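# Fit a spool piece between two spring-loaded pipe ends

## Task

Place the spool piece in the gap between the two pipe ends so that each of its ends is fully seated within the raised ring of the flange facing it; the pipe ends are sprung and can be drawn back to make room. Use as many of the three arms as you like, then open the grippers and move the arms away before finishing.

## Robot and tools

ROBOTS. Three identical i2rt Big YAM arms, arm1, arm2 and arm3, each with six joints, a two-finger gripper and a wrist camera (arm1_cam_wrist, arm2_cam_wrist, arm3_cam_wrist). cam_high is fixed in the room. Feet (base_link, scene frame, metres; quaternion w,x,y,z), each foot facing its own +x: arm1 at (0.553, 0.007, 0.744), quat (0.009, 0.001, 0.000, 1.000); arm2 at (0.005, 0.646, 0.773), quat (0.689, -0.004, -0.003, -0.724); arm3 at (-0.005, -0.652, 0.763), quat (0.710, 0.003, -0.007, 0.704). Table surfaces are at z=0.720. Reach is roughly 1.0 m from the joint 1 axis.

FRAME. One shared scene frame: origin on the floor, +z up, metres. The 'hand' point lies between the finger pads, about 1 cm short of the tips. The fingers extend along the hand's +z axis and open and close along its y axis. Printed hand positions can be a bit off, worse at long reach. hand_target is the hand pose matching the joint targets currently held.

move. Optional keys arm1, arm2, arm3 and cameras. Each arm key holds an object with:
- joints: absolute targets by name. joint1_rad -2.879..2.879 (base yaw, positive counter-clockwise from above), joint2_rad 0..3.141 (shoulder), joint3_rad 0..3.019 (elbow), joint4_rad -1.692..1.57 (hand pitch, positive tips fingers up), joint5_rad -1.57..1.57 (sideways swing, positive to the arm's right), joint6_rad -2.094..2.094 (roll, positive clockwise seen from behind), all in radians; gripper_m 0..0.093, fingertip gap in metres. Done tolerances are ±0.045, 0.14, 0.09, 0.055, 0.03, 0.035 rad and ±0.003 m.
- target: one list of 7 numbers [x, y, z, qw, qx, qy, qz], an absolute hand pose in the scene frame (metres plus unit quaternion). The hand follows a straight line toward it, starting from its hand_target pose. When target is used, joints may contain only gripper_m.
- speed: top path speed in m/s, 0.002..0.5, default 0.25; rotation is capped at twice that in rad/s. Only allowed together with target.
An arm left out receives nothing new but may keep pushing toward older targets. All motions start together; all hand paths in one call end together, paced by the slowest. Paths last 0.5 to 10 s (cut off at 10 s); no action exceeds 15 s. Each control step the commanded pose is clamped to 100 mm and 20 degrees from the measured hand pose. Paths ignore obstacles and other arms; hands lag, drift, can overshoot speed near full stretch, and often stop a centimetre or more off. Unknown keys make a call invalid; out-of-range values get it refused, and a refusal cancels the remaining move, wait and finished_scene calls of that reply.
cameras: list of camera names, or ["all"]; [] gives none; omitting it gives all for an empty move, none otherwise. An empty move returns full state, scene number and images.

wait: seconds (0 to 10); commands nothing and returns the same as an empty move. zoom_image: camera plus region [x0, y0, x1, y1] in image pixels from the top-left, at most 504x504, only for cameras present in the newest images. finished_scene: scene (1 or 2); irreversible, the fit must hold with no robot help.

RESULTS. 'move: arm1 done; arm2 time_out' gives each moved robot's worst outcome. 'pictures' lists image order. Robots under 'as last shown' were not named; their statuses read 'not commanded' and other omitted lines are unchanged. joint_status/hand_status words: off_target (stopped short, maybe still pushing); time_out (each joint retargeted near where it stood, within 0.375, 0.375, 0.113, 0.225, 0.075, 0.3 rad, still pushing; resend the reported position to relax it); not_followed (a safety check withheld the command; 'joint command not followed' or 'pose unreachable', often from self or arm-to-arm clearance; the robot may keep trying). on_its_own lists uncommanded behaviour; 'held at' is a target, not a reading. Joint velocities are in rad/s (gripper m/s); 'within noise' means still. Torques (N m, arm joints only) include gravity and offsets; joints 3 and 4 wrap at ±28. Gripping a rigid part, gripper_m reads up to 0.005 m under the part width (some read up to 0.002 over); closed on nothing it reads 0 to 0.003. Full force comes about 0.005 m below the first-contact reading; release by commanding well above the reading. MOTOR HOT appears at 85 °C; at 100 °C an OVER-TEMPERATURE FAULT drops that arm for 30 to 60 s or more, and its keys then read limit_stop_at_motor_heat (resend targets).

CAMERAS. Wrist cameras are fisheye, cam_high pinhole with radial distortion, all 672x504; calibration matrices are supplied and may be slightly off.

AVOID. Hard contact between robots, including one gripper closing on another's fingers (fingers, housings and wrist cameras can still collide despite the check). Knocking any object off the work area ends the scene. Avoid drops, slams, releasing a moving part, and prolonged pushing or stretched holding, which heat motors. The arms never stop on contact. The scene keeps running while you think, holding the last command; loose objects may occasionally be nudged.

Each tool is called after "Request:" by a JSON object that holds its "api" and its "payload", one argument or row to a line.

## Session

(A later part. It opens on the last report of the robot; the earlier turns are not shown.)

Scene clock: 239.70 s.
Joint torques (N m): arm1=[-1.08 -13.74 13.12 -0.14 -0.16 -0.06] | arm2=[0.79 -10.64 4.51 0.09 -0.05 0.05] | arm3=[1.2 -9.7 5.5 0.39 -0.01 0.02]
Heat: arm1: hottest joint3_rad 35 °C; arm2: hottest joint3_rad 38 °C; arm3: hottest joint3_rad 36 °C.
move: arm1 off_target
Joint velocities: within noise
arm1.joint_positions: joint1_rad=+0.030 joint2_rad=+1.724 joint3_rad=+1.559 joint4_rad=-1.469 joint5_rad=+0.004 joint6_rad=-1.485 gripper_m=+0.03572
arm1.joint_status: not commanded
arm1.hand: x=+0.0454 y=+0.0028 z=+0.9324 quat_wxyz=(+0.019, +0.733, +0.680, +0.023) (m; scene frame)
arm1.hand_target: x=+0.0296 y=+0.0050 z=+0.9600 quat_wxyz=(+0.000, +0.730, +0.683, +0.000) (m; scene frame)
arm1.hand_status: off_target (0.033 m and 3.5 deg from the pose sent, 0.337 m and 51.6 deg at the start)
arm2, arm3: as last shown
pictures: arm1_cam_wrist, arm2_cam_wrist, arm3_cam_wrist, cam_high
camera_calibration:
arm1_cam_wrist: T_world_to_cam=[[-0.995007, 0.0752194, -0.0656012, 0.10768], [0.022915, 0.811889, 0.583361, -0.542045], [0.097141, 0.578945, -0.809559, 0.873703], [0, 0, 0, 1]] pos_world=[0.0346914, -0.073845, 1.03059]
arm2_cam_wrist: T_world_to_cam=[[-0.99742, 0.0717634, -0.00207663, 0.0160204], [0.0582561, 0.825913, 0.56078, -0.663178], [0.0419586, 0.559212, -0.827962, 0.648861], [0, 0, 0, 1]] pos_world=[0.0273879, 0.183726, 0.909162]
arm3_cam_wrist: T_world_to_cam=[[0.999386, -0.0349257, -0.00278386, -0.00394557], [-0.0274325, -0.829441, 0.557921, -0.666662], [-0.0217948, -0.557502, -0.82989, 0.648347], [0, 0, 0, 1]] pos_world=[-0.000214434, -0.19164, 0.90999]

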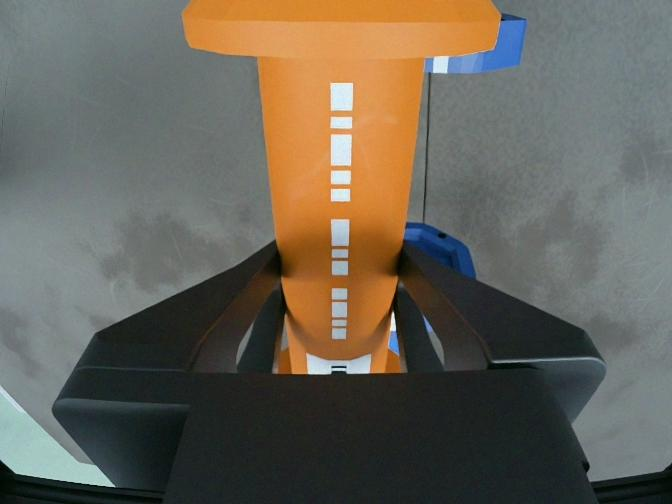

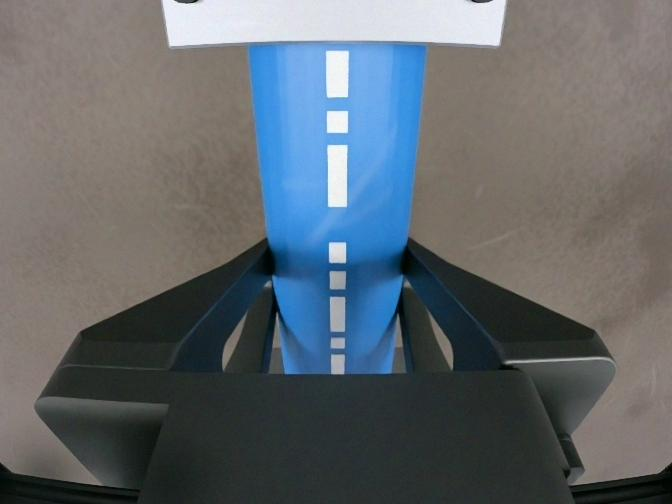

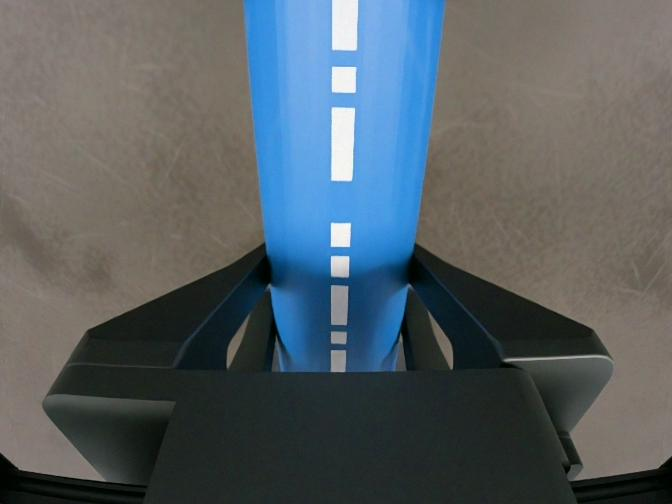

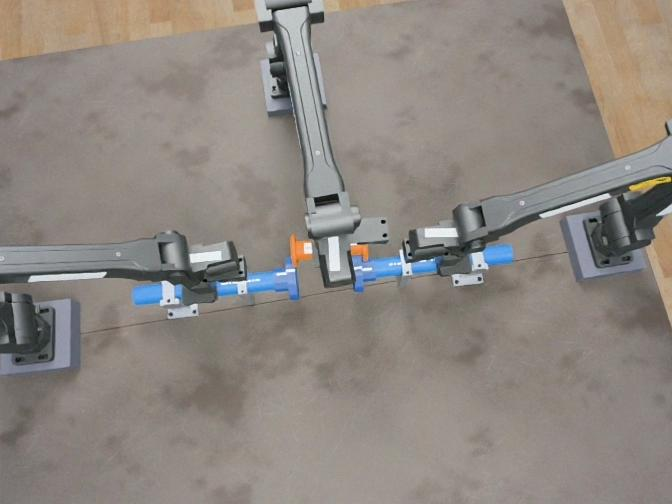

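Request:
{"api": "move", "payload": {
  "arm2": {"target": [0.0298, 0.303, 0.805, 0, 0.7302, 0.6833, 0], "speed": 0.05},
  "arm3": {"target": [-0.0095, -0.31, 0.805, 0, 0.6991, -0.7150, 0], "speed": 0.05},
  "arm1": {"target": [-0.012, 0.005, 0.975, 0, 0.7302, 0.6833, 0], "speed": 0.1},
  "cameras": ["all"]
}}

Request:
{"api": "zoom_image", "payload": {
  "camera": "arm1_cam_wrist",
  "region": [180, 0, 580, 400]
}}

Request:
{"api": "zoom_image", "payload": {
  "camera": "cam_high",
  "region": [220, 190, 460, 330]
}}

Scene clock: 257.47 s.
Joint torques (N m): arm1=[-1.14 -15.27 13.24 -0.16 -0.16 -0.06] | arm2=[1.44 -11.4 2.82 -1.39 0.07 0.12] | arm3=[0.32 -10.52 3.71 -0.75 -0.01 0.01]
Heat: arm1: hottest joint3_rad 40 °C; arm2: hottest joint3_rad 37 °C; arm3: hottest joint3_rad 36 °C.
move: arm1 off_target; arm2 off_target; arm3 off_target
Joint velocities: within noise
arm1.joint_positions: joint1_rad=+0.030 joint2_rad=+1.830 joint3_rad=+1.744 joint4_rad=-1.547 joint5_rad=+0.004 joint6_rad=-1.486 gripper_m=+0.03572
arm1.joint_status: not commanded
arm1.hand: x=+0.0037 y=+0.0023 z=+0.9469 quat_wxyz=(+0.019, +0.732, +0.680, +0.023) (m; scene frame)
arm1.hand_target: x=-0.0103 y=+0.0050 z=+0.9750 quat_wxyz=(-0.001, +0.730, +0.683, +0.000) (m; scene frame)
arm1.hand_status: off_target (0.032 m and 3.5 deg from the pose sent, 0.072 m and 3.5 deg at the start)
arm2.joint_positions: joint1_rad=+0.118 joint2_rad=+1.498 joint3_rad=+0.841 joint4_rad=-0.843 joint5_rad=-0.003 joint6_rad=+0.132 gripper_m=+0.04020
arm2.joint_status: not commanded
arm2.hand: x=+0.0309 y=+0.2654 z=+0.8118 quat_wxyz=(-0.031, -0.729, -0.684, +0.026) (m; scene frame)
arm2.hand_target: x=+0.0297 y=+0.3010 z=+0.8043 quat_wxyz=(+0.000, -0.730, -0.683, +0.000) (m; scene frame)
arm2.hand_status: off_target (0.038 m and 4.7 deg from the pose sent, 0.048 m and 2.1 deg at the start)
arm3.joint_positions: joint1_rad=+0.003 joint2_rad=+1.481 joint3_rad=+0.848 joint4_rad=-0.880 joint5_rad=-0.009 joint6_rad=+0.029 gripper_m=+0.03854
arm3.joint_status: not commanded
arm3.hand: x=-0.0039 y=-0.2749 z=+0.8107 quat_wxyz=(-0.024, +0.694, -0.719, -0.027) (m; scene frame)
arm3.hand_target: x=-0.0088 y=-0.3082 z=+0.8043 quat_wxyz=(+0.000, +0.699, -0.715, +0.000) (m; scene frame)
arm3.hand_status: off_target (0.036 m and 4.2 deg from the pose sent, 0.045 m and 1.7 deg at the start)
pictures: arm1_cam_wrist, arm2_cam_wrist, arm3_cam_wrist, cam_high
camera_calibration:
arm1_cam_wrist: T_world_to_cam=[[-0.995059, 0.0745002, -0.065625, 0.0672547], [0.0223117, 0.81189, 0.583384, -0.549231], [0.0967425, 0.579037, -0.809541, 0.889838], [0, 0, 0, 1]] pos_world=[-0.00690847, -0.0743446, 1.04519]
arm2_cam_wrist: T_world_to_cam=[[-0.997456, 0.0705456, -0.0102586, 0.0227454], [0.0547536, 0.850291, 0.523457, -0.646956], [0.0456504, 0.521564, -0.85199, 0.672741], [0, 0, 0, 1]] pos_world=[0.0273997, 0.197619, 0.912056]
arm3_cam_wrist: T_world_to_cam=[[0.999357, -0.0356085, -0.00415074, -0.00251732], [-0.0282324, -0.853078, 0.521019, -0.651472], [-0.0220936, -0.520567, -0.853535, 0.672715], [0, 0, 0, 1]] pos_world=[-0.00101419, -0.205653, 0.913605]

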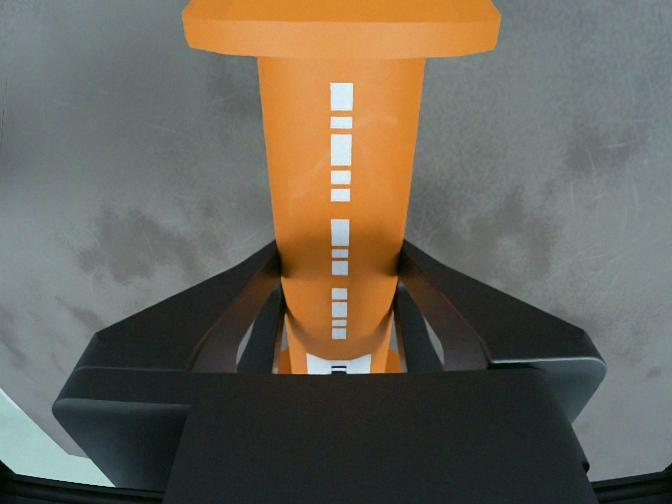

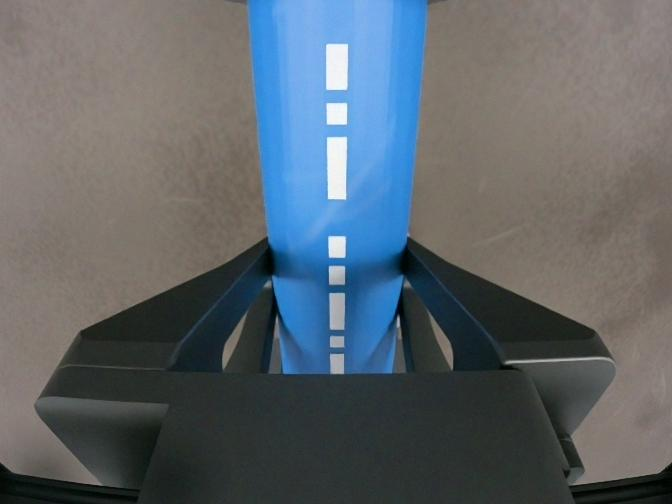

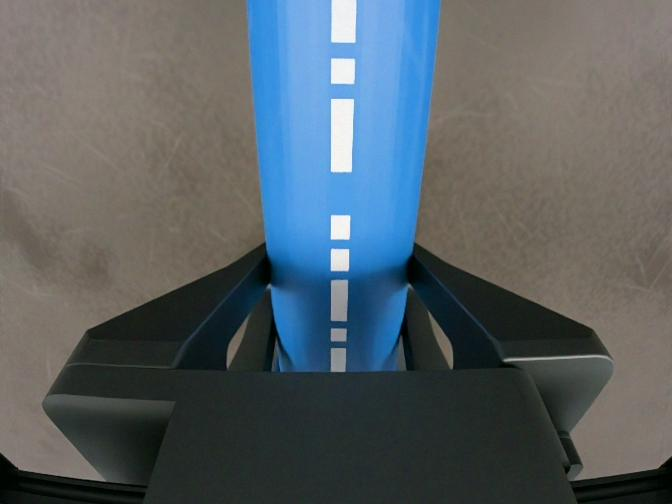

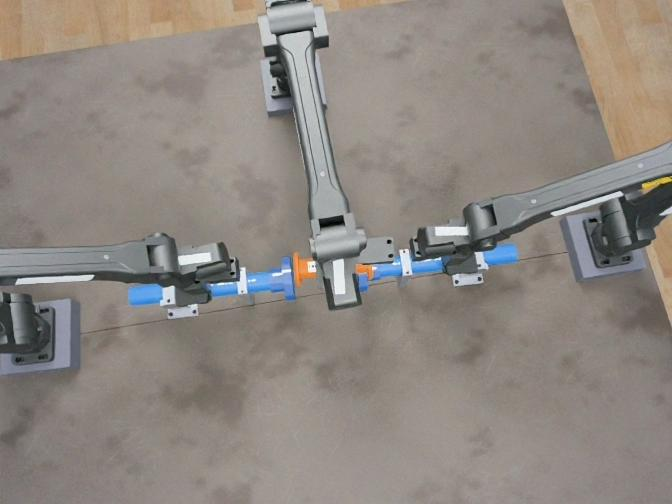

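Scaled by 1.260 from the camera's 672x504 image, which has a finer 960x720 frame.

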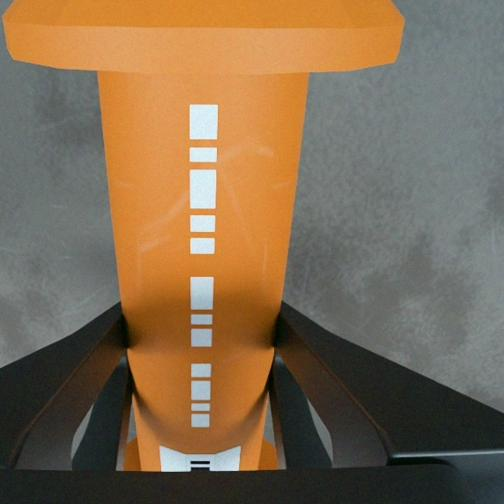

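Scaled by 2.100 from the camera's 672x504 image, which has a finer 960x720 frame.

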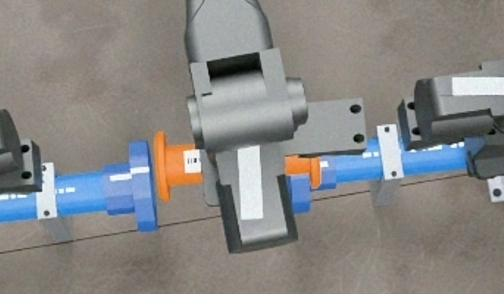

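Request:
{"api": "move", "payload": {
  "arm2": {"target": [0.0322, 0.338, 0.805, 0, 0.7302, 0.6833, 0], "speed": 0.05},
  "arm3": {"target": [-0.0112, -0.345, 0.805, 0, 0.6991, -0.7150, 0], "speed": 0.05},
  "arm1": {"target": [-0.003, 0.006, 0.945, 0, 0.7302, 0.6833, 0], "speed": 0.1},
  "cameras": ["all"]
}}

Request:
{"api": "zoom_image", "payload": {
  "camera": "cam_high",
  "region": [220, 190, 460, 330]
}}

Scene clock: 304.23 s.
Joint torques (N m): arm1=[-1.26 -16.32 9.25 0.77 -0.16 -0.06] | arm2=[1.96 -12.34 0.96 -3.12 -0.01 0.18] | arm3=[0.03 -11.63 1.44 -2.25 0.05 0.02]
Heat: arm1: hottest joint3_rad 48 °C; arm2: hottest joint3_rad 34 °C; arm3: hottest joint3_rad 33 °C.
move: arm1 off_target; arm2 off_target; arm3 off_target
Joint velocities: within noise
arm1.joint_positions: joint1_rad=+0.030 joint2_rad=+1.830 joint3_rad=+1.695 joint4_rad=-1.484 joint5_rad=+0.004 joint6_rad=-1.488 gripper_m=+0.03572
arm1.joint_status: not commanded
arm1.hand: x=+0.0022 y=+0.0023 z=+0.9280 quat_wxyz=(+0.014, +0.732, +0.681, +0.018) (m; scene frame)
arm1.hand_target: x=-0.0026 y=+0.0059 z=+0.9450 quat_wxyz=(+0.000, +0.730, +0.683, +0.000) (m; scene frame)
arm1.hand_status: off_target (0.018 m and 2.6 deg from the pose sent, 0.008 m and 3.5 deg at the start)
arm2.joint_positions: joint1_rad=+0.125 joint2_rad=+1.443 joint3_rad=+0.779 joint4_rad=-0.782 joint5_rad=+0.000 joint6_rad=+0.140 gripper_m=+0.04020
arm2.joint_status: not commanded
arm2.hand: x=+0.0325 y=+0.2749 z=+0.8124 quat_wxyz=(-0.052, -0.728, -0.682, +0.043) (m; scene frame)
arm2.hand_target: x=+0.0317 y=+0.3321 z=+0.8024 quat_wxyz=(+0.000, -0.730, -0.683, +0.001) (m; scene frame)
arm2.hand_status: off_target (0.064 m and 7.8 deg from the pose sent, 0.073 m and 4.7 deg at the start)
arm3.joint_positions: joint1_rad=+0.008 joint2_rad=+1.430 joint3_rad=+0.788 joint4_rad=-0.821 joint5_rad=-0.009 joint6_rad=+0.032 gripper_m=+0.03854
arm3.joint_status: not commanded
arm3.hand: x=-0.0055 y=-0.2841 z=+0.8101 quat_wxyz=(-0.042, +0.694, -0.717, -0.045) (m; scene frame)
arm3.hand_target: x=-0.0098 y=-0.3391 z=+0.8018 quat_wxyz=(+0.000, +0.699, -0.715, +0.000) (m; scene frame)
arm3.hand_status: off_target (0.061 m and 7.0 deg from the pose sent, 0.071 m and 4.2 deg at the start)
pictures: arm1_cam_wrist, arm2_cam_wrist, arm3_cam_wrist, cam_high
camera_calibration:
arm1_cam_wrist: T_world_to_cam=[[-0.996044, 0.072617, -0.0512172, 0.0511155], [0.0292428, 0.812124, 0.582751, -0.537604], [0.0839124, 0.578948, -0.811035, 0.876128], [0, 0, 0, 1]] pos_world=[-0.00688362, -0.0743429, 1.02648]
arm2_cam_wrist: T_world_to_cam=[[-0.9974, 0.0702566, -0.0160124, 0.0284569], [0.0541438, 0.877329, 0.476824, -0.624996], [0.0475482, 0.474718, -0.878853, 0.702823], [0, 0, 0, 1]] pos_world=[0.0288046, 0.212685, 0.916147]
arm3_cam_wrist: T_world_to_cam=[[0.999422, -0.0335516, -0.00555158, 0.000520039], [-0.0268316, -0.878251, 0.477447, -0.630758], [-0.0208948, -0.477022, -0.878643, 0.700132], [0, 0, 0, 1]] pos_world=[-0.00281491, -0.219968, 0.916322]

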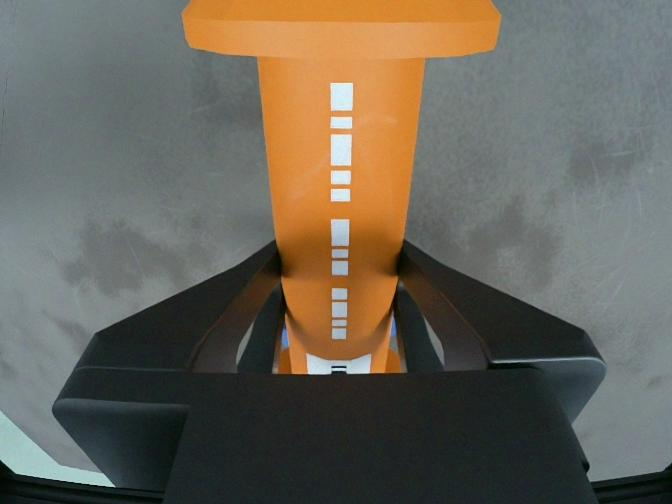

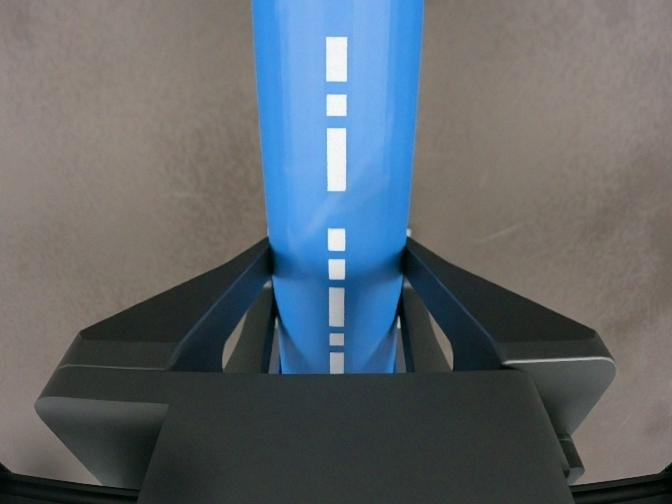

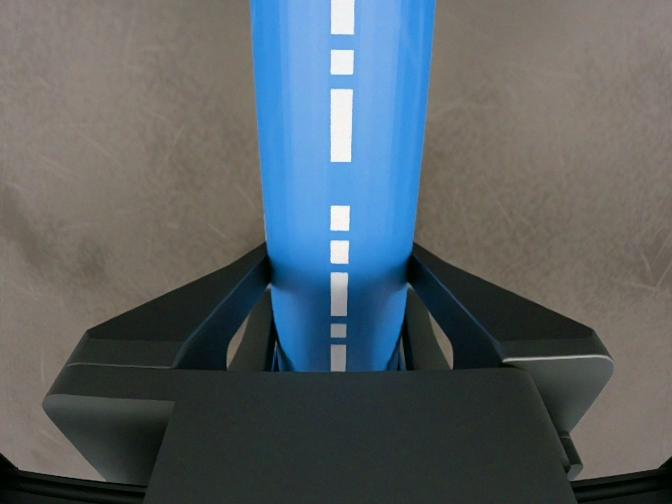

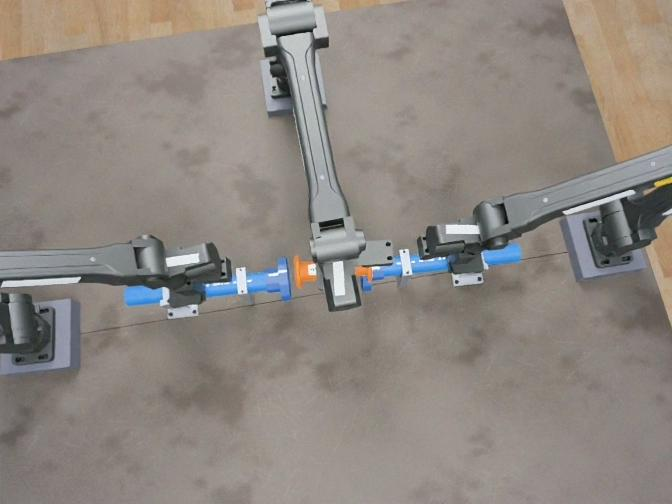

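Scaled by 2.100 from the camera's 672x504 image, which has a finer 960x720 frame.

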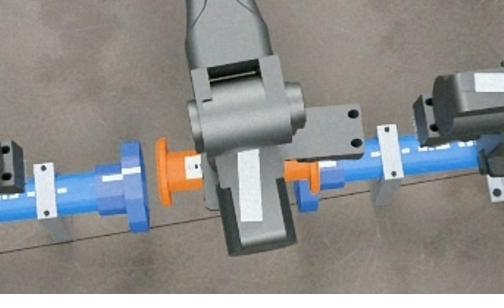

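Request:
{"api": "move", "payload": {
  "arm2": {"target": [0.0341, 0.366, 0.805, 0, 0.7302, 0.6833, 0], "speed": 0.05},
  "arm3": {"target": [-0.0126, -0.373, 0.805, 0, 0.6991, -0.7150, 0], "speed": 0.05},
  "arm1": {"target": [0.007, 0.020, 0.925, 0, 0.7302, 0.6833, 0], "speed": 0.1},
  "cameras": ["arm1_cam_wrist", "cam_high"]
}}

Request:
{"api": "zoom_image", "payload": {
  "camera": "cam_high",
  "region": [240, 220, 420, 325]
}}

Scene clock: 341.20 s.
Joint torques (N m): arm1=[-1.03 -17.2 9.05 0.7 -0.15 -0.05] | arm2=[2.32 -13.27 -0.58 -4.26 -0.15 0.25] | arm3=[1.03 -13.22 -0.53 -3.48 0.03 -0.01]
Heat: arm1: hottest joint3_rad 43 °C; arm2: hottest joint3_rad 33 °C; arm3: hottest joint3_rad 32 °C.
move: arm1 off_target; arm2 off_target; arm3 off_target
Joint velocities: within noise
arm1.joint_positions: joint1_rad=+0.002 joint2_rad=+1.827 joint3_rad=+1.614 joint4_rad=-1.422 joint5_rad=+0.003 joint6_rad=-1.513 gripper_m=+0.03572
arm1.joint_status: not commanded
arm1.hand: x=+0.0123 y=+0.0172 z=+0.8995 quat_wxyz=(+0.020, +0.732, +0.680, +0.023) (m; scene frame)
arm1.hand_target: x=+0.0076 y=+0.0200 z=+0.9249 quat_wxyz=(+0.000, +0.730, +0.683, +0.000) (m; scene frame)
arm1.hand_status: off_target (0.026 m and 3.5 deg from the pose sent, 0.019 m and 2.6 deg at the start)
arm2.joint_positions: joint1_rad=+0.132 joint2_rad=+1.407 joint3_rad=+0.734 joint4_rad=-0.740 joint5_rad=+0.004 joint6_rad=+0.145 gripper_m=+0.04020
arm2.joint_status: not commanded
arm2.hand: x=+0.0337 y=+0.2827 z=+0.8115 quat_wxyz=(-0.064, -0.726, -0.682, +0.055) (m; scene frame)
arm2.hand_target: x=+0.0330 y=+0.3552 z=+0.7994 quat_wxyz=(+0.000, -0.730, -0.683, +0.001) (m; scene frame)
arm2.hand_status: off_target (0.084 m and 9.7 deg from the pose sent, 0.091 m and 7.8 deg at the start)
arm3.joint_positions: joint1_rad=+0.008 joint2_rad=+1.405 joint3_rad=+0.754 joint4_rad=-0.781 joint5_rad=-0.009 joint6_rad=+0.039 gripper_m=+0.03855
arm3.joint_status: not commanded
arm3.hand: x=-0.0056 y=-0.2883 z=+0.8084 quat_wxyz=(-0.052, +0.691, -0.719, -0.056) (m; scene frame)
arm3.hand_target: x=-0.0104 y=-0.3615 z=+0.7978 quat_wxyz=(-0.001, +0.699, -0.715, +0.000) (m; scene frame)
arm3.hand_status: off_target (0.085 m and 8.8 deg from the pose sent, 0.089 m and 7.0 deg at the start)
pictures: arm1_cam_wrist, cam_high
camera_calibration:
arm1_cam_wrist: T_world_to_cam=[[-0.994925, 0.0747577, -0.0673479, 0.0731157], [0.0217255, 0.813143, 0.581658, -0.532291], [0.098247, 0.577243, -0.81064, 0.842979], [0, 0, 0, 1]] pos_world=[0.00148879, -0.0592412, 0.997888]

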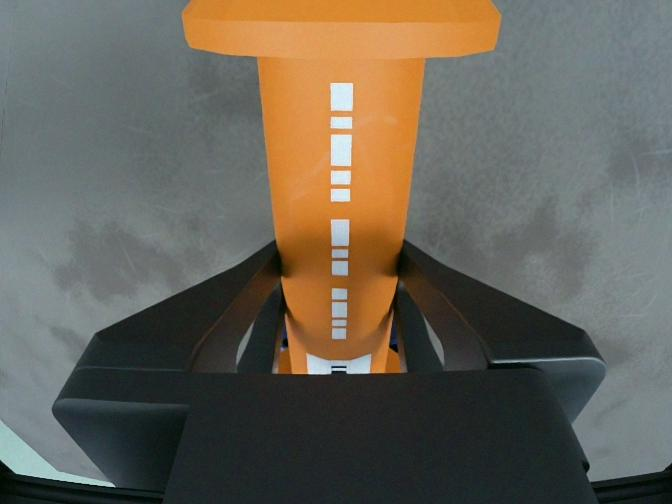

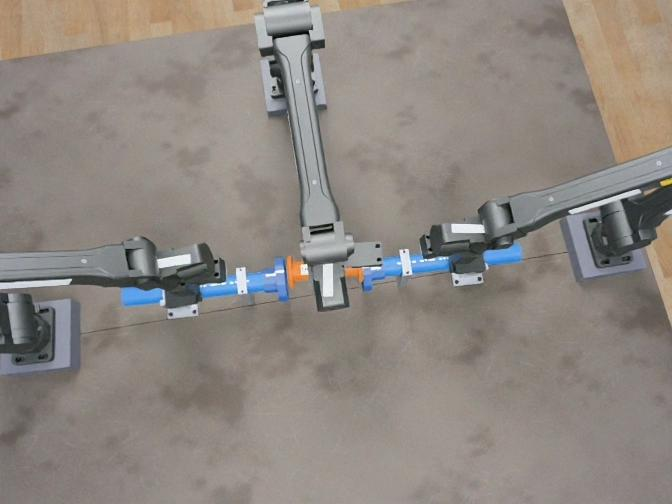

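Scaled by 2.800 from the camera's 672x504 image, which has a finer 960x720 frame.

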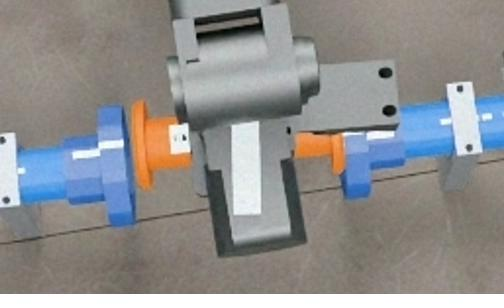

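Request:
{"api": "move", "payload": {
  "arm2": {"target": [0.036, 0.392, 0.805, 0, 0.7302, 0.6833, 0], "speed": 0.05},
  "arm3": {"target": [-0.0138, -0.393, 0.805, 0, 0.6991, -0.7150, 0], "speed": 0.05},
  "arm1": {"target": [0.012, 0.023, 0.915, 0, 0.7302, 0.6833, 0], "speed": 0.1},
  "cameras": ["all"]
}}

Request:
{"api": "zoom_image", "payload": {
  "camera": "cam_high",
  "region": [250, 230, 400, 320]
}}

Request:
{"api": "zoom_image", "payload": {
  "camera": "arm1_cam_wrist",
  "region": [250, 290, 420, 390]
}}

Scene clock: 353.37 s.
Joint torques (N m): arm1=[-1.26 -17.03 8.95 0.69 -0.14 -0.06] | arm2=[2.78 -13.92 -1.87 -5.11 -0.31 0.3] | arm3=[1.38 -14.21 -2.18 -3.79 0.03 0.05]
Heat: arm1: hottest joint3_rad 43 °C; arm2: hottest joint3_rad 33 °C; arm3: hottest joint3_rad 31 °C.
move: arm1 off_target; arm2 off_target; arm3 off_target
Joint velocities: within noise
arm1.joint_positions: joint1_rad=-0.001 joint2_rad=+1.819 joint3_rad=+1.577 joint4_rad=-1.392 joint5_rad=+0.003 joint6_rad=-1.519 gripper_m=+0.03572
arm1.joint_status: not commanded
arm1.hand: x=+0.0176 y=+0.0189 z=+0.8900 quat_wxyz=(+0.020, +0.732, +0.681, +0.023) (m; scene frame)
arm1.hand_target: x=+0.0125 y=+0.0229 z=+0.9150 quat_wxyz=(+0.000, +0.730, +0.683, +0.000) (m; scene frame)
arm1.hand_status: off_target (0.026 m and 3.5 deg from the pose sent, 0.017 m and 3.6 deg at the start)
arm2.joint_positions: joint1_rad=+0.136 joint2_rad=+1.379 joint3_rad=+0.703 joint4_rad=-0.710 joint5_rad=+0.009 joint6_rad=+0.149 gripper_m=+0.04020
arm2.joint_status: not commanded
arm2.hand: x=+0.0341 y=+0.2880 z=+0.8114 quat_wxyz=(-0.073, -0.726, -0.681, +0.065) (m; scene frame)
arm2.hand_target: x=+0.0339 y=+0.3722 z=+0.7966 quat_wxyz=(+0.000, -0.730, -0.683, +0.002) (m; scene frame)
arm2.hand_status: off_target (0.104 m and 11.2 deg from the pose sent, 0.109 m and 9.7 deg at the start; pose on its path clipped on 19 of 37 steps)
arm3.joint_positions: joint1_rad=+0.009 joint2_rad=+1.396 joint3_rad=+0.742 joint4_rad=-0.760 joint5_rad=-0.009 joint6_rad=+0.039 gripper_m=+0.03855
arm3.joint_status: not commanded
arm3.hand: x=-0.0058 y=-0.2879 z=+0.8084 quat_wxyz=(-0.059, +0.691, -0.718, -0.062) (m; scene frame)
arm3.hand_target: x=-0.0107 y=-0.3718 z=+0.7951 quat_wxyz=(-0.001, +0.699, -0.715, +0.000) (m; scene frame)
arm3.hand_status: off_target (0.105 m and 9.8 deg from the pose sent, 0.105 m and 8.8 deg at the start; pose on its path clipped on 19 of 37 steps)
pictures: arm1_cam_wrist, arm2_cam_wrist, arm3_cam_wrist, cam_high
camera_calibration:
arm1_cam_wrist: T_world_to_cam=[[-0.99514, 0.0724843, -0.0666457, 0.0769918], [0.0203076, 0.813368, 0.581395, -0.528067], [0.0963495, 0.577217, -0.810887, 0.833952], [0, 0, 0, 1]] pos_world=[0.00699056, -0.0574393, 0.988388]
arm2_cam_wrist: T_world_to_cam=[[-0.997522, 0.0681718, -0.017379, 0.0307628], [0.0544512, 0.904556, 0.422864, -0.600154], [0.0445477, 0.42087, -0.906026, 0.733329], [0, 0, 0, 1]] pos_world=[0.0306976, 0.232139, 0.918734]
arm3_cam_wrist: T_world_to_cam=[[0.999223, -0.038642, -0.0078078, 0.000920284], [-0.0314359, -0.900514, 0.433689, -0.60448], [-0.0237896, -0.433106, -0.901029, 0.727584], [0, 0, 0, 1]] pos_world=[-0.002613, -0.229186, 0.917738]

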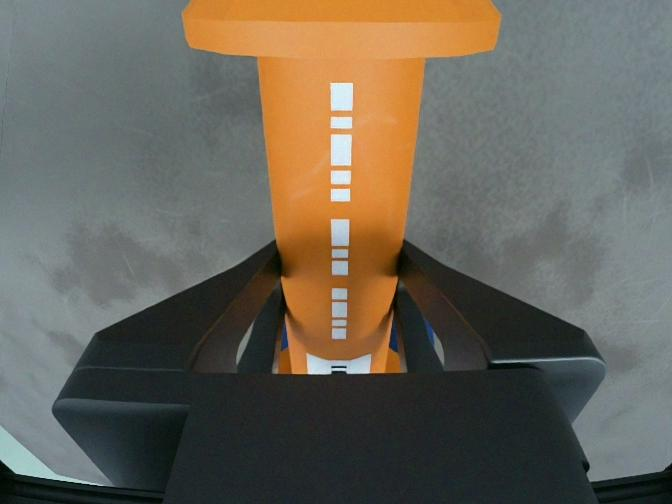

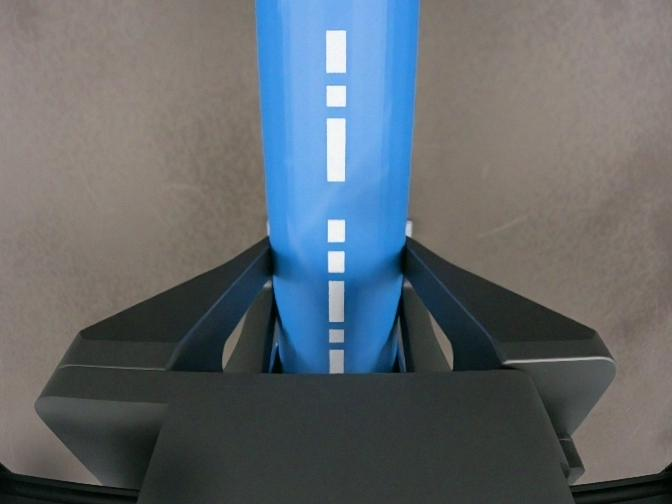

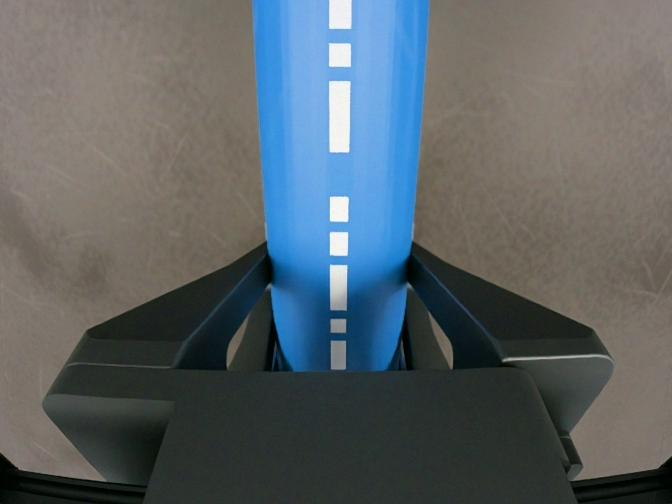

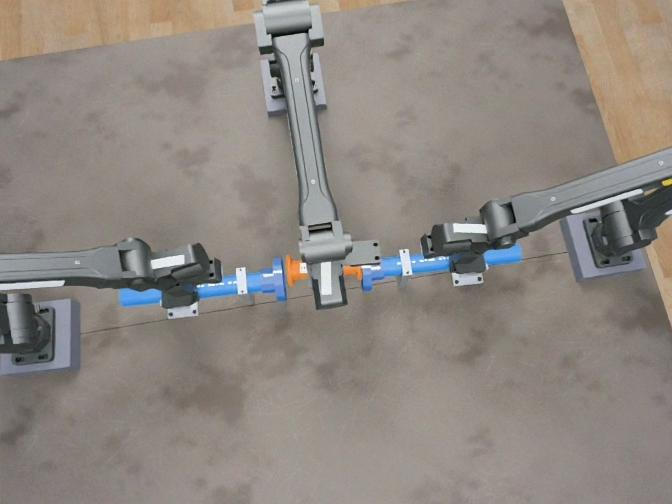

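Scaled by 3.360 from the camera's 672x504 image, which has a finer 960x720 frame.

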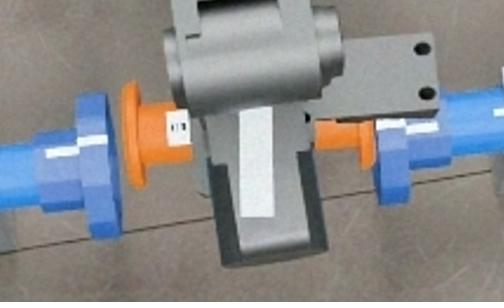

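Scaled by 2.965 from the camera's 672x504 image, which has a finer 960x720 frame.

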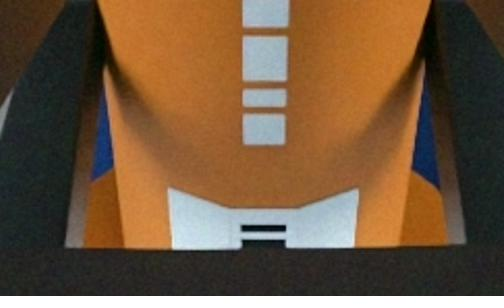

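Request:
{"api": "move", "payload": {
  "arm3": {"target": [-0.0126, -0.365, 0.805, 0, 0.6991, -0.7150, 0], "speed": 0.05},
  "arm1": {"target": [0.0105, 0.0205, 0.872, 0, 0.7302, 0.6833, 0], "speed": 0.08},
  "cameras": ["all"]
}}

Request:
{"api": "zoom_image", "payload": {
  "camera": "cam_high",
  "region": [250, 230, 400, 320]
}}

Request:
{"api": "zoom_image", "payload": {
  "camera": "arm1_cam_wrist",
  "region": [150, 0, 550, 100]
}}

Scene clock: 374.43 s.
Joint torques (N m): arm1=[-0.97 -14.68 8.85 0.83 -0.16 -0.01] | arm2=[2.73 -13.98 -1.78 -5.08 -0.31 0.31] | arm3=[-0.03 -11.69 1.52 -4.37 -0.03 0.02]
Heat: arm1: hottest joint3_rad 42 °C; arm2: hottest joint3_rad 32 °C; arm3: hottest joint3_rad 31 °C.
move: arm1 off_target; arm3 off_target
Joint velocities: within noise
arm1.joint_positions: joint1_rad=-0.001 joint2_rad=+1.818 joint3_rad=+1.505 joint4_rad=-1.290 joint5_rad=+0.003 joint6_rad=-1.519 gripper_m=+0.03572
arm1.joint_status: not commanded
arm1.hand: x=+0.0176 y=+0.0189 z=+0.8637 quat_wxyz=(+0.009, +0.732, +0.681, +0.012) (m; scene frame)
arm1.hand_target: x=+0.0106 y=+0.0205 z=+0.8721 quat_wxyz=(+0.000, +0.730, +0.683, +0.000) (m; scene frame)
arm1.hand_status: off_target (0.011 m and 1.7 deg from the pose sent, 0.019 m and 3.5 deg at the start)
arm2: as last shown
arm2.joint_positions: joint1_rad=+0.136 joint2_rad=+1.379 joint3_rad=+0.702 joint4_rad=-0.710 joint5_rad=+0.009 joint6_rad=+0.149 gripper_m=+0.04020
arm3.joint_positions: joint1_rad=+0.009 joint2_rad=+1.396 joint3_rad=+0.743 joint4_rad=-0.759 joint5_rad=-0.008 joint6_rad=+0.039 gripper_m=+0.03855
arm3.joint_status: not commanded
arm3.hand: x=-0.0057 y=-0.2872 z=+0.8088 quat_wxyz=(-0.059, +0.691, -0.718, -0.063) (m; scene frame)
arm3.hand_target: x=-0.0106 y=-0.3551 z=+0.8000 quat_wxyz=(-0.002, +0.699, -0.715, -0.001) (m; scene frame)
arm3.hand_status: off_target (0.078 m and 10.0 deg from the pose sent, 0.077 m and 9.8 deg at the start)
pictures: arm1_cam_wrist, arm2_cam_wrist, arm3_cam_wrist, cam_high
camera_calibration:
arm1_cam_wrist: T_world_to_cam=[[-0.996749, 0.0721598, -0.035849, 0.0487615], [0.0379633, 0.813025, 0.58099, -0.51273], [0.0710703, 0.57774, -0.813121, 0.815045], [0, 0, 0, 1]] pos_world=[0.0101425, -0.0575401, 0.962369]
arm2_cam_wrist: T_world_to_cam=[[-0.997492, 0.0685673, -0.0175527, 0.0308234], [0.0547539, 0.9047, 0.422516, -0.599966], [0.0448508, 0.420496, -0.906185, 0.733512], [0, 0, 0, 1]] pos_world=[0.0306979, 0.232237, 0.918734]
arm3_cam_wrist: T_world_to_cam=[[0.999223, -0.0386731, -0.0075375, 0.000687515], [-0.0316339, -0.901478, 0.431666, -0.602568], [-0.0234888, -0.431093, -0.902002, 0.729516], [0, 0, 0, 1]] pos_world=[-0.00261311, -0.228687, 0.918139]

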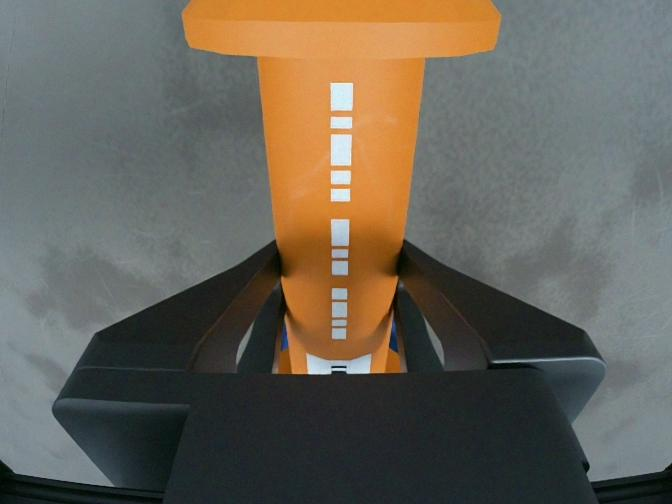

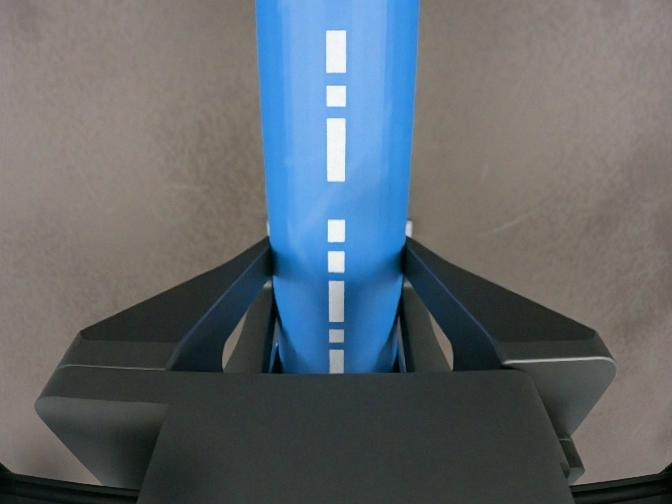

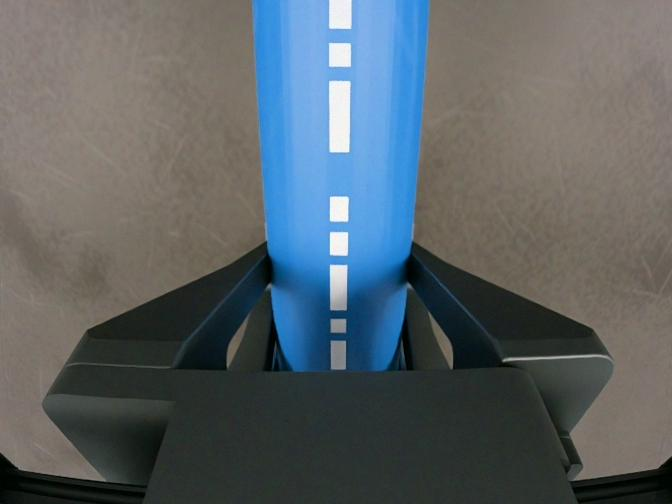

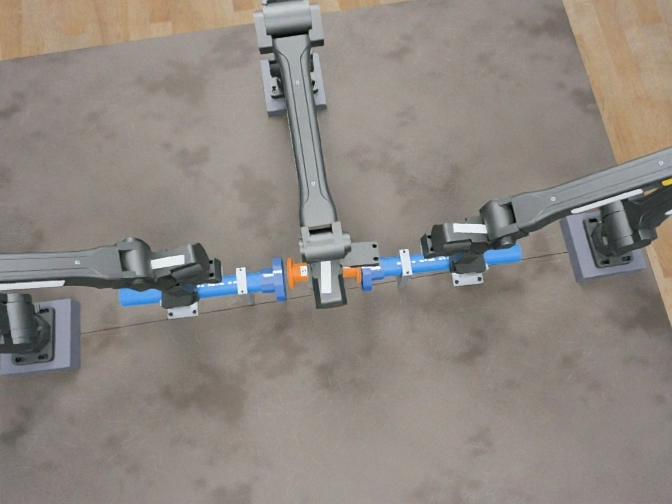

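Scaled by 3.360 from the camera's 672x504 image, which has a finer 960x720 frame.

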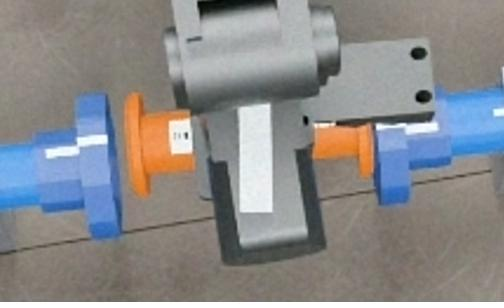

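Scaled by 1.260 from the camera's 672x504 image, which has a finer 960x720 frame.

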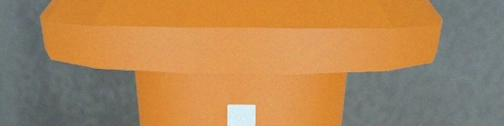

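Request:
{"api": "move", "payload": {
  "arm1": {"target": [0.0125, 0.0255, 0.848, 0, 0.7151, 0.6990, 0], "speed": 0.08},
  "cameras": ["arm1_cam_wrist", "cam_high"]
}}

Request:
{"api": "zoom_image", "payload": {
  "camera": "cam_high",
  "region": [260, 230, 390, 310]
}}

Scene clock: 390.23 s.
Joint torques (N m): arm1=[-1.32 -14.92 8.72 0.79 -0.15 -0.05] | arm2=[2.78 -13.98 -1.77 -5.09 -0.31 0.31] | arm3=[0.5 -10.87 1.72 -4.25 0.03 -0.03]
Heat: arm1: hottest joint3_rad 40 °C; arm2: hottest joint3_rad 32 °C; arm3: hottest joint3_rad 31 °C.
move: arm1 off_target
Joint velocities: within noise
arm1.joint_positions: joint1_rad=-0.007 joint2_rad=+1.836 joint3_rad=+1.459 joint4_rad=-1.230 joint5_rad=+0.003 joint6_rad=-1.567 gripper_m=+0.03572
arm1.joint_status: not commanded
arm1.hand: x=+0.0205 y=+0.0219 z=+0.8379 quat_wxyz=(+0.011, +0.717, +0.697, +0.013) (m; scene frame)
arm1.hand_target: x=+0.0127 y=+0.0256 z=+0.8482 quat_wxyz=(+0.000, +0.715, +0.699, +0.000) (m; scene frame)
arm1.hand_status: off_target (0.013 m and 2.0 deg from the pose sent, 0.018 m and 3.3 deg at the start)
arm2, arm3: as last shown
pictures: arm1_cam_wrist, cam_high
camera_calibration:
arm1_cam_wrist: T_world_to_cam=[[-0.998749, 0.0302301, -0.0398281, 0.0547853], [0.00154388, 0.814804, 0.579734, -0.498467], [0.0499776, 0.578947, -0.813832, 0.793176], [0, 0, 0, 1]] pos_world=[0.0158454, -0.0547103, 0.936672]

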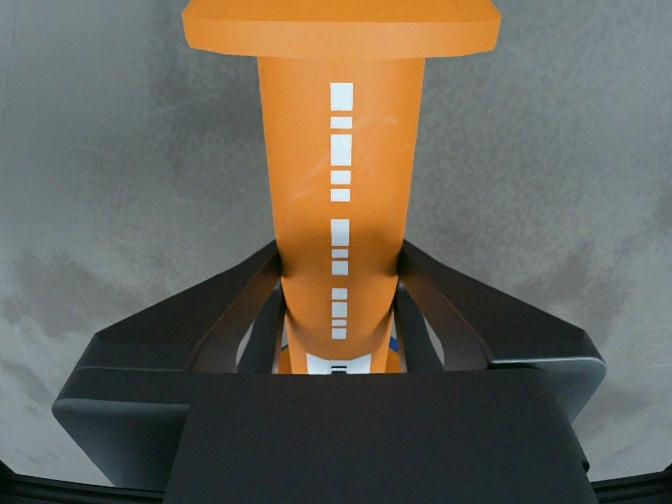

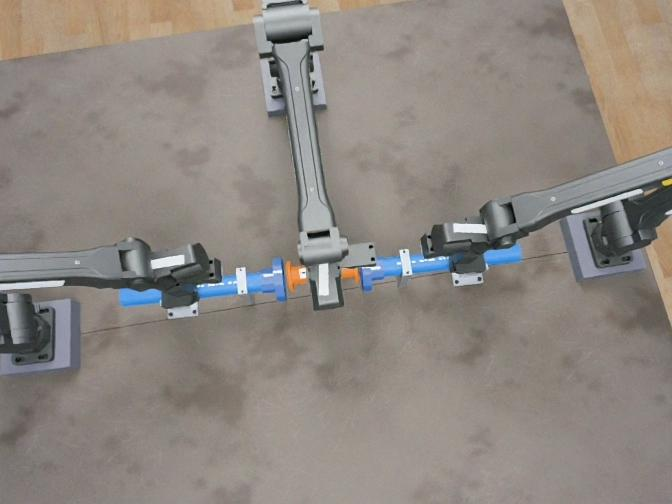

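Scaled by 3.877 from the camera's 672x504 image, which has a finer 960x720 frame.

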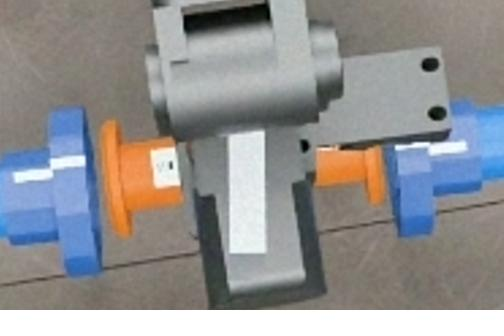

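Request:
{"api": "move", "payload": {
  "arm1": {"target": [0.0123, 0.0257, 0.8275, 0, 0.7151, 0.6990, 0], "speed": 0.08},
  "cameras": ["arm1_cam_wrist", "cam_high"]
}}

Request:
{"api": "zoom_image", "payload": {
  "camera": "cam_high",
  "region": [260, 230, 390, 310]
}}

Scene clock: 426.03 s.
Joint torques (N m): arm1=[-1.26 -15.09 8.54 0.79 -0.15 -0.05] | arm2=[2.73 -13.92 -1.78 -5.09 -0.31 0.3] | arm3=[0.38 -11.58 1.51 -4.29 0.01 0.02]
Heat: arm1: hottest joint3_rad 40 °C; arm2: hottest joint3_rad 32 °C; arm3: hottest joint3_rad 30 °C.
move: arm1 off_target
Joint velocities: within noise
arm1.joint_positions: joint1_rad=-0.007 joint2_rad=+1.856 joint3_rad=+1.431 joint4_rad=-1.182 joint5_rad=+0.003 joint6_rad=-1.568 gripper_m=+0.03572
arm1.joint_status: not commanded
arm1.hand: x=+0.0206 y=+0.0219 z=+0.8177 quat_wxyz=(+0.011, +0.717, +0.697, +0.012) (m; scene frame)
arm1.hand_target: x=+0.0125 y=+0.0258 z=+0.8275 quat_wxyz=(+0.000, +0.715, +0.699, +0.000) (m; scene frame)
arm1.hand_status: off_target (0.013 m and 1.9 deg from the pose sent, 0.014 m and 2.0 deg at the start)
arm2, arm3: as last shown
pictures: arm1_cam_wrist, cam_high
camera_calibration:
arm1_cam_wrist: T_world_to_cam=[[-0.998799, 0.0290774, -0.0394239, 0.0537487], [0.000842435, 0.814857, 0.579662, -0.486676], [0.0489799, 0.578932, -0.813903, 0.776806], [0, 0, 0, 1]] pos_world=[0.0160463, -0.0547095, 0.916471]

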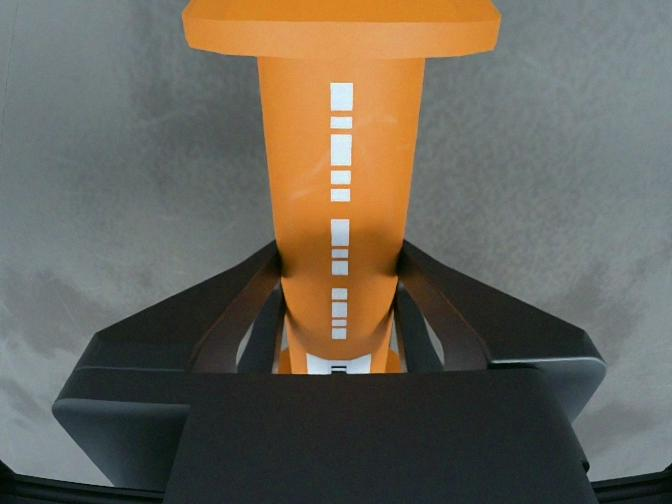

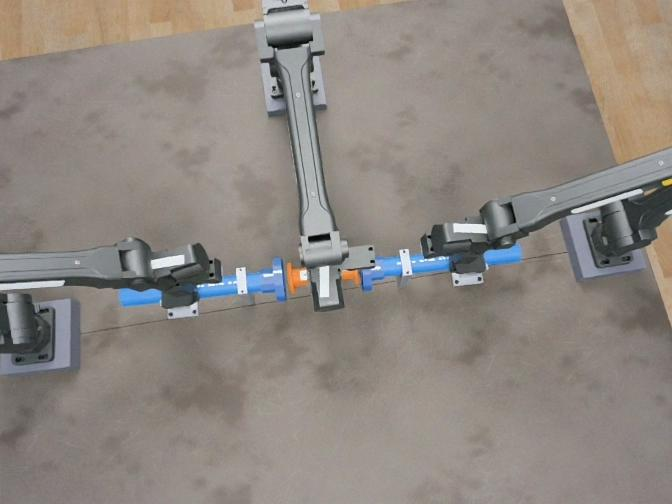

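Scaled by 3.877 from the camera's 672x504 image, which has a finer 960x720 frame.

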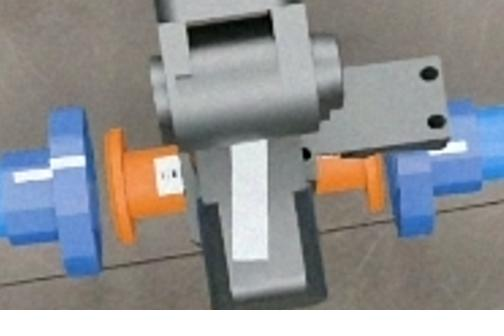

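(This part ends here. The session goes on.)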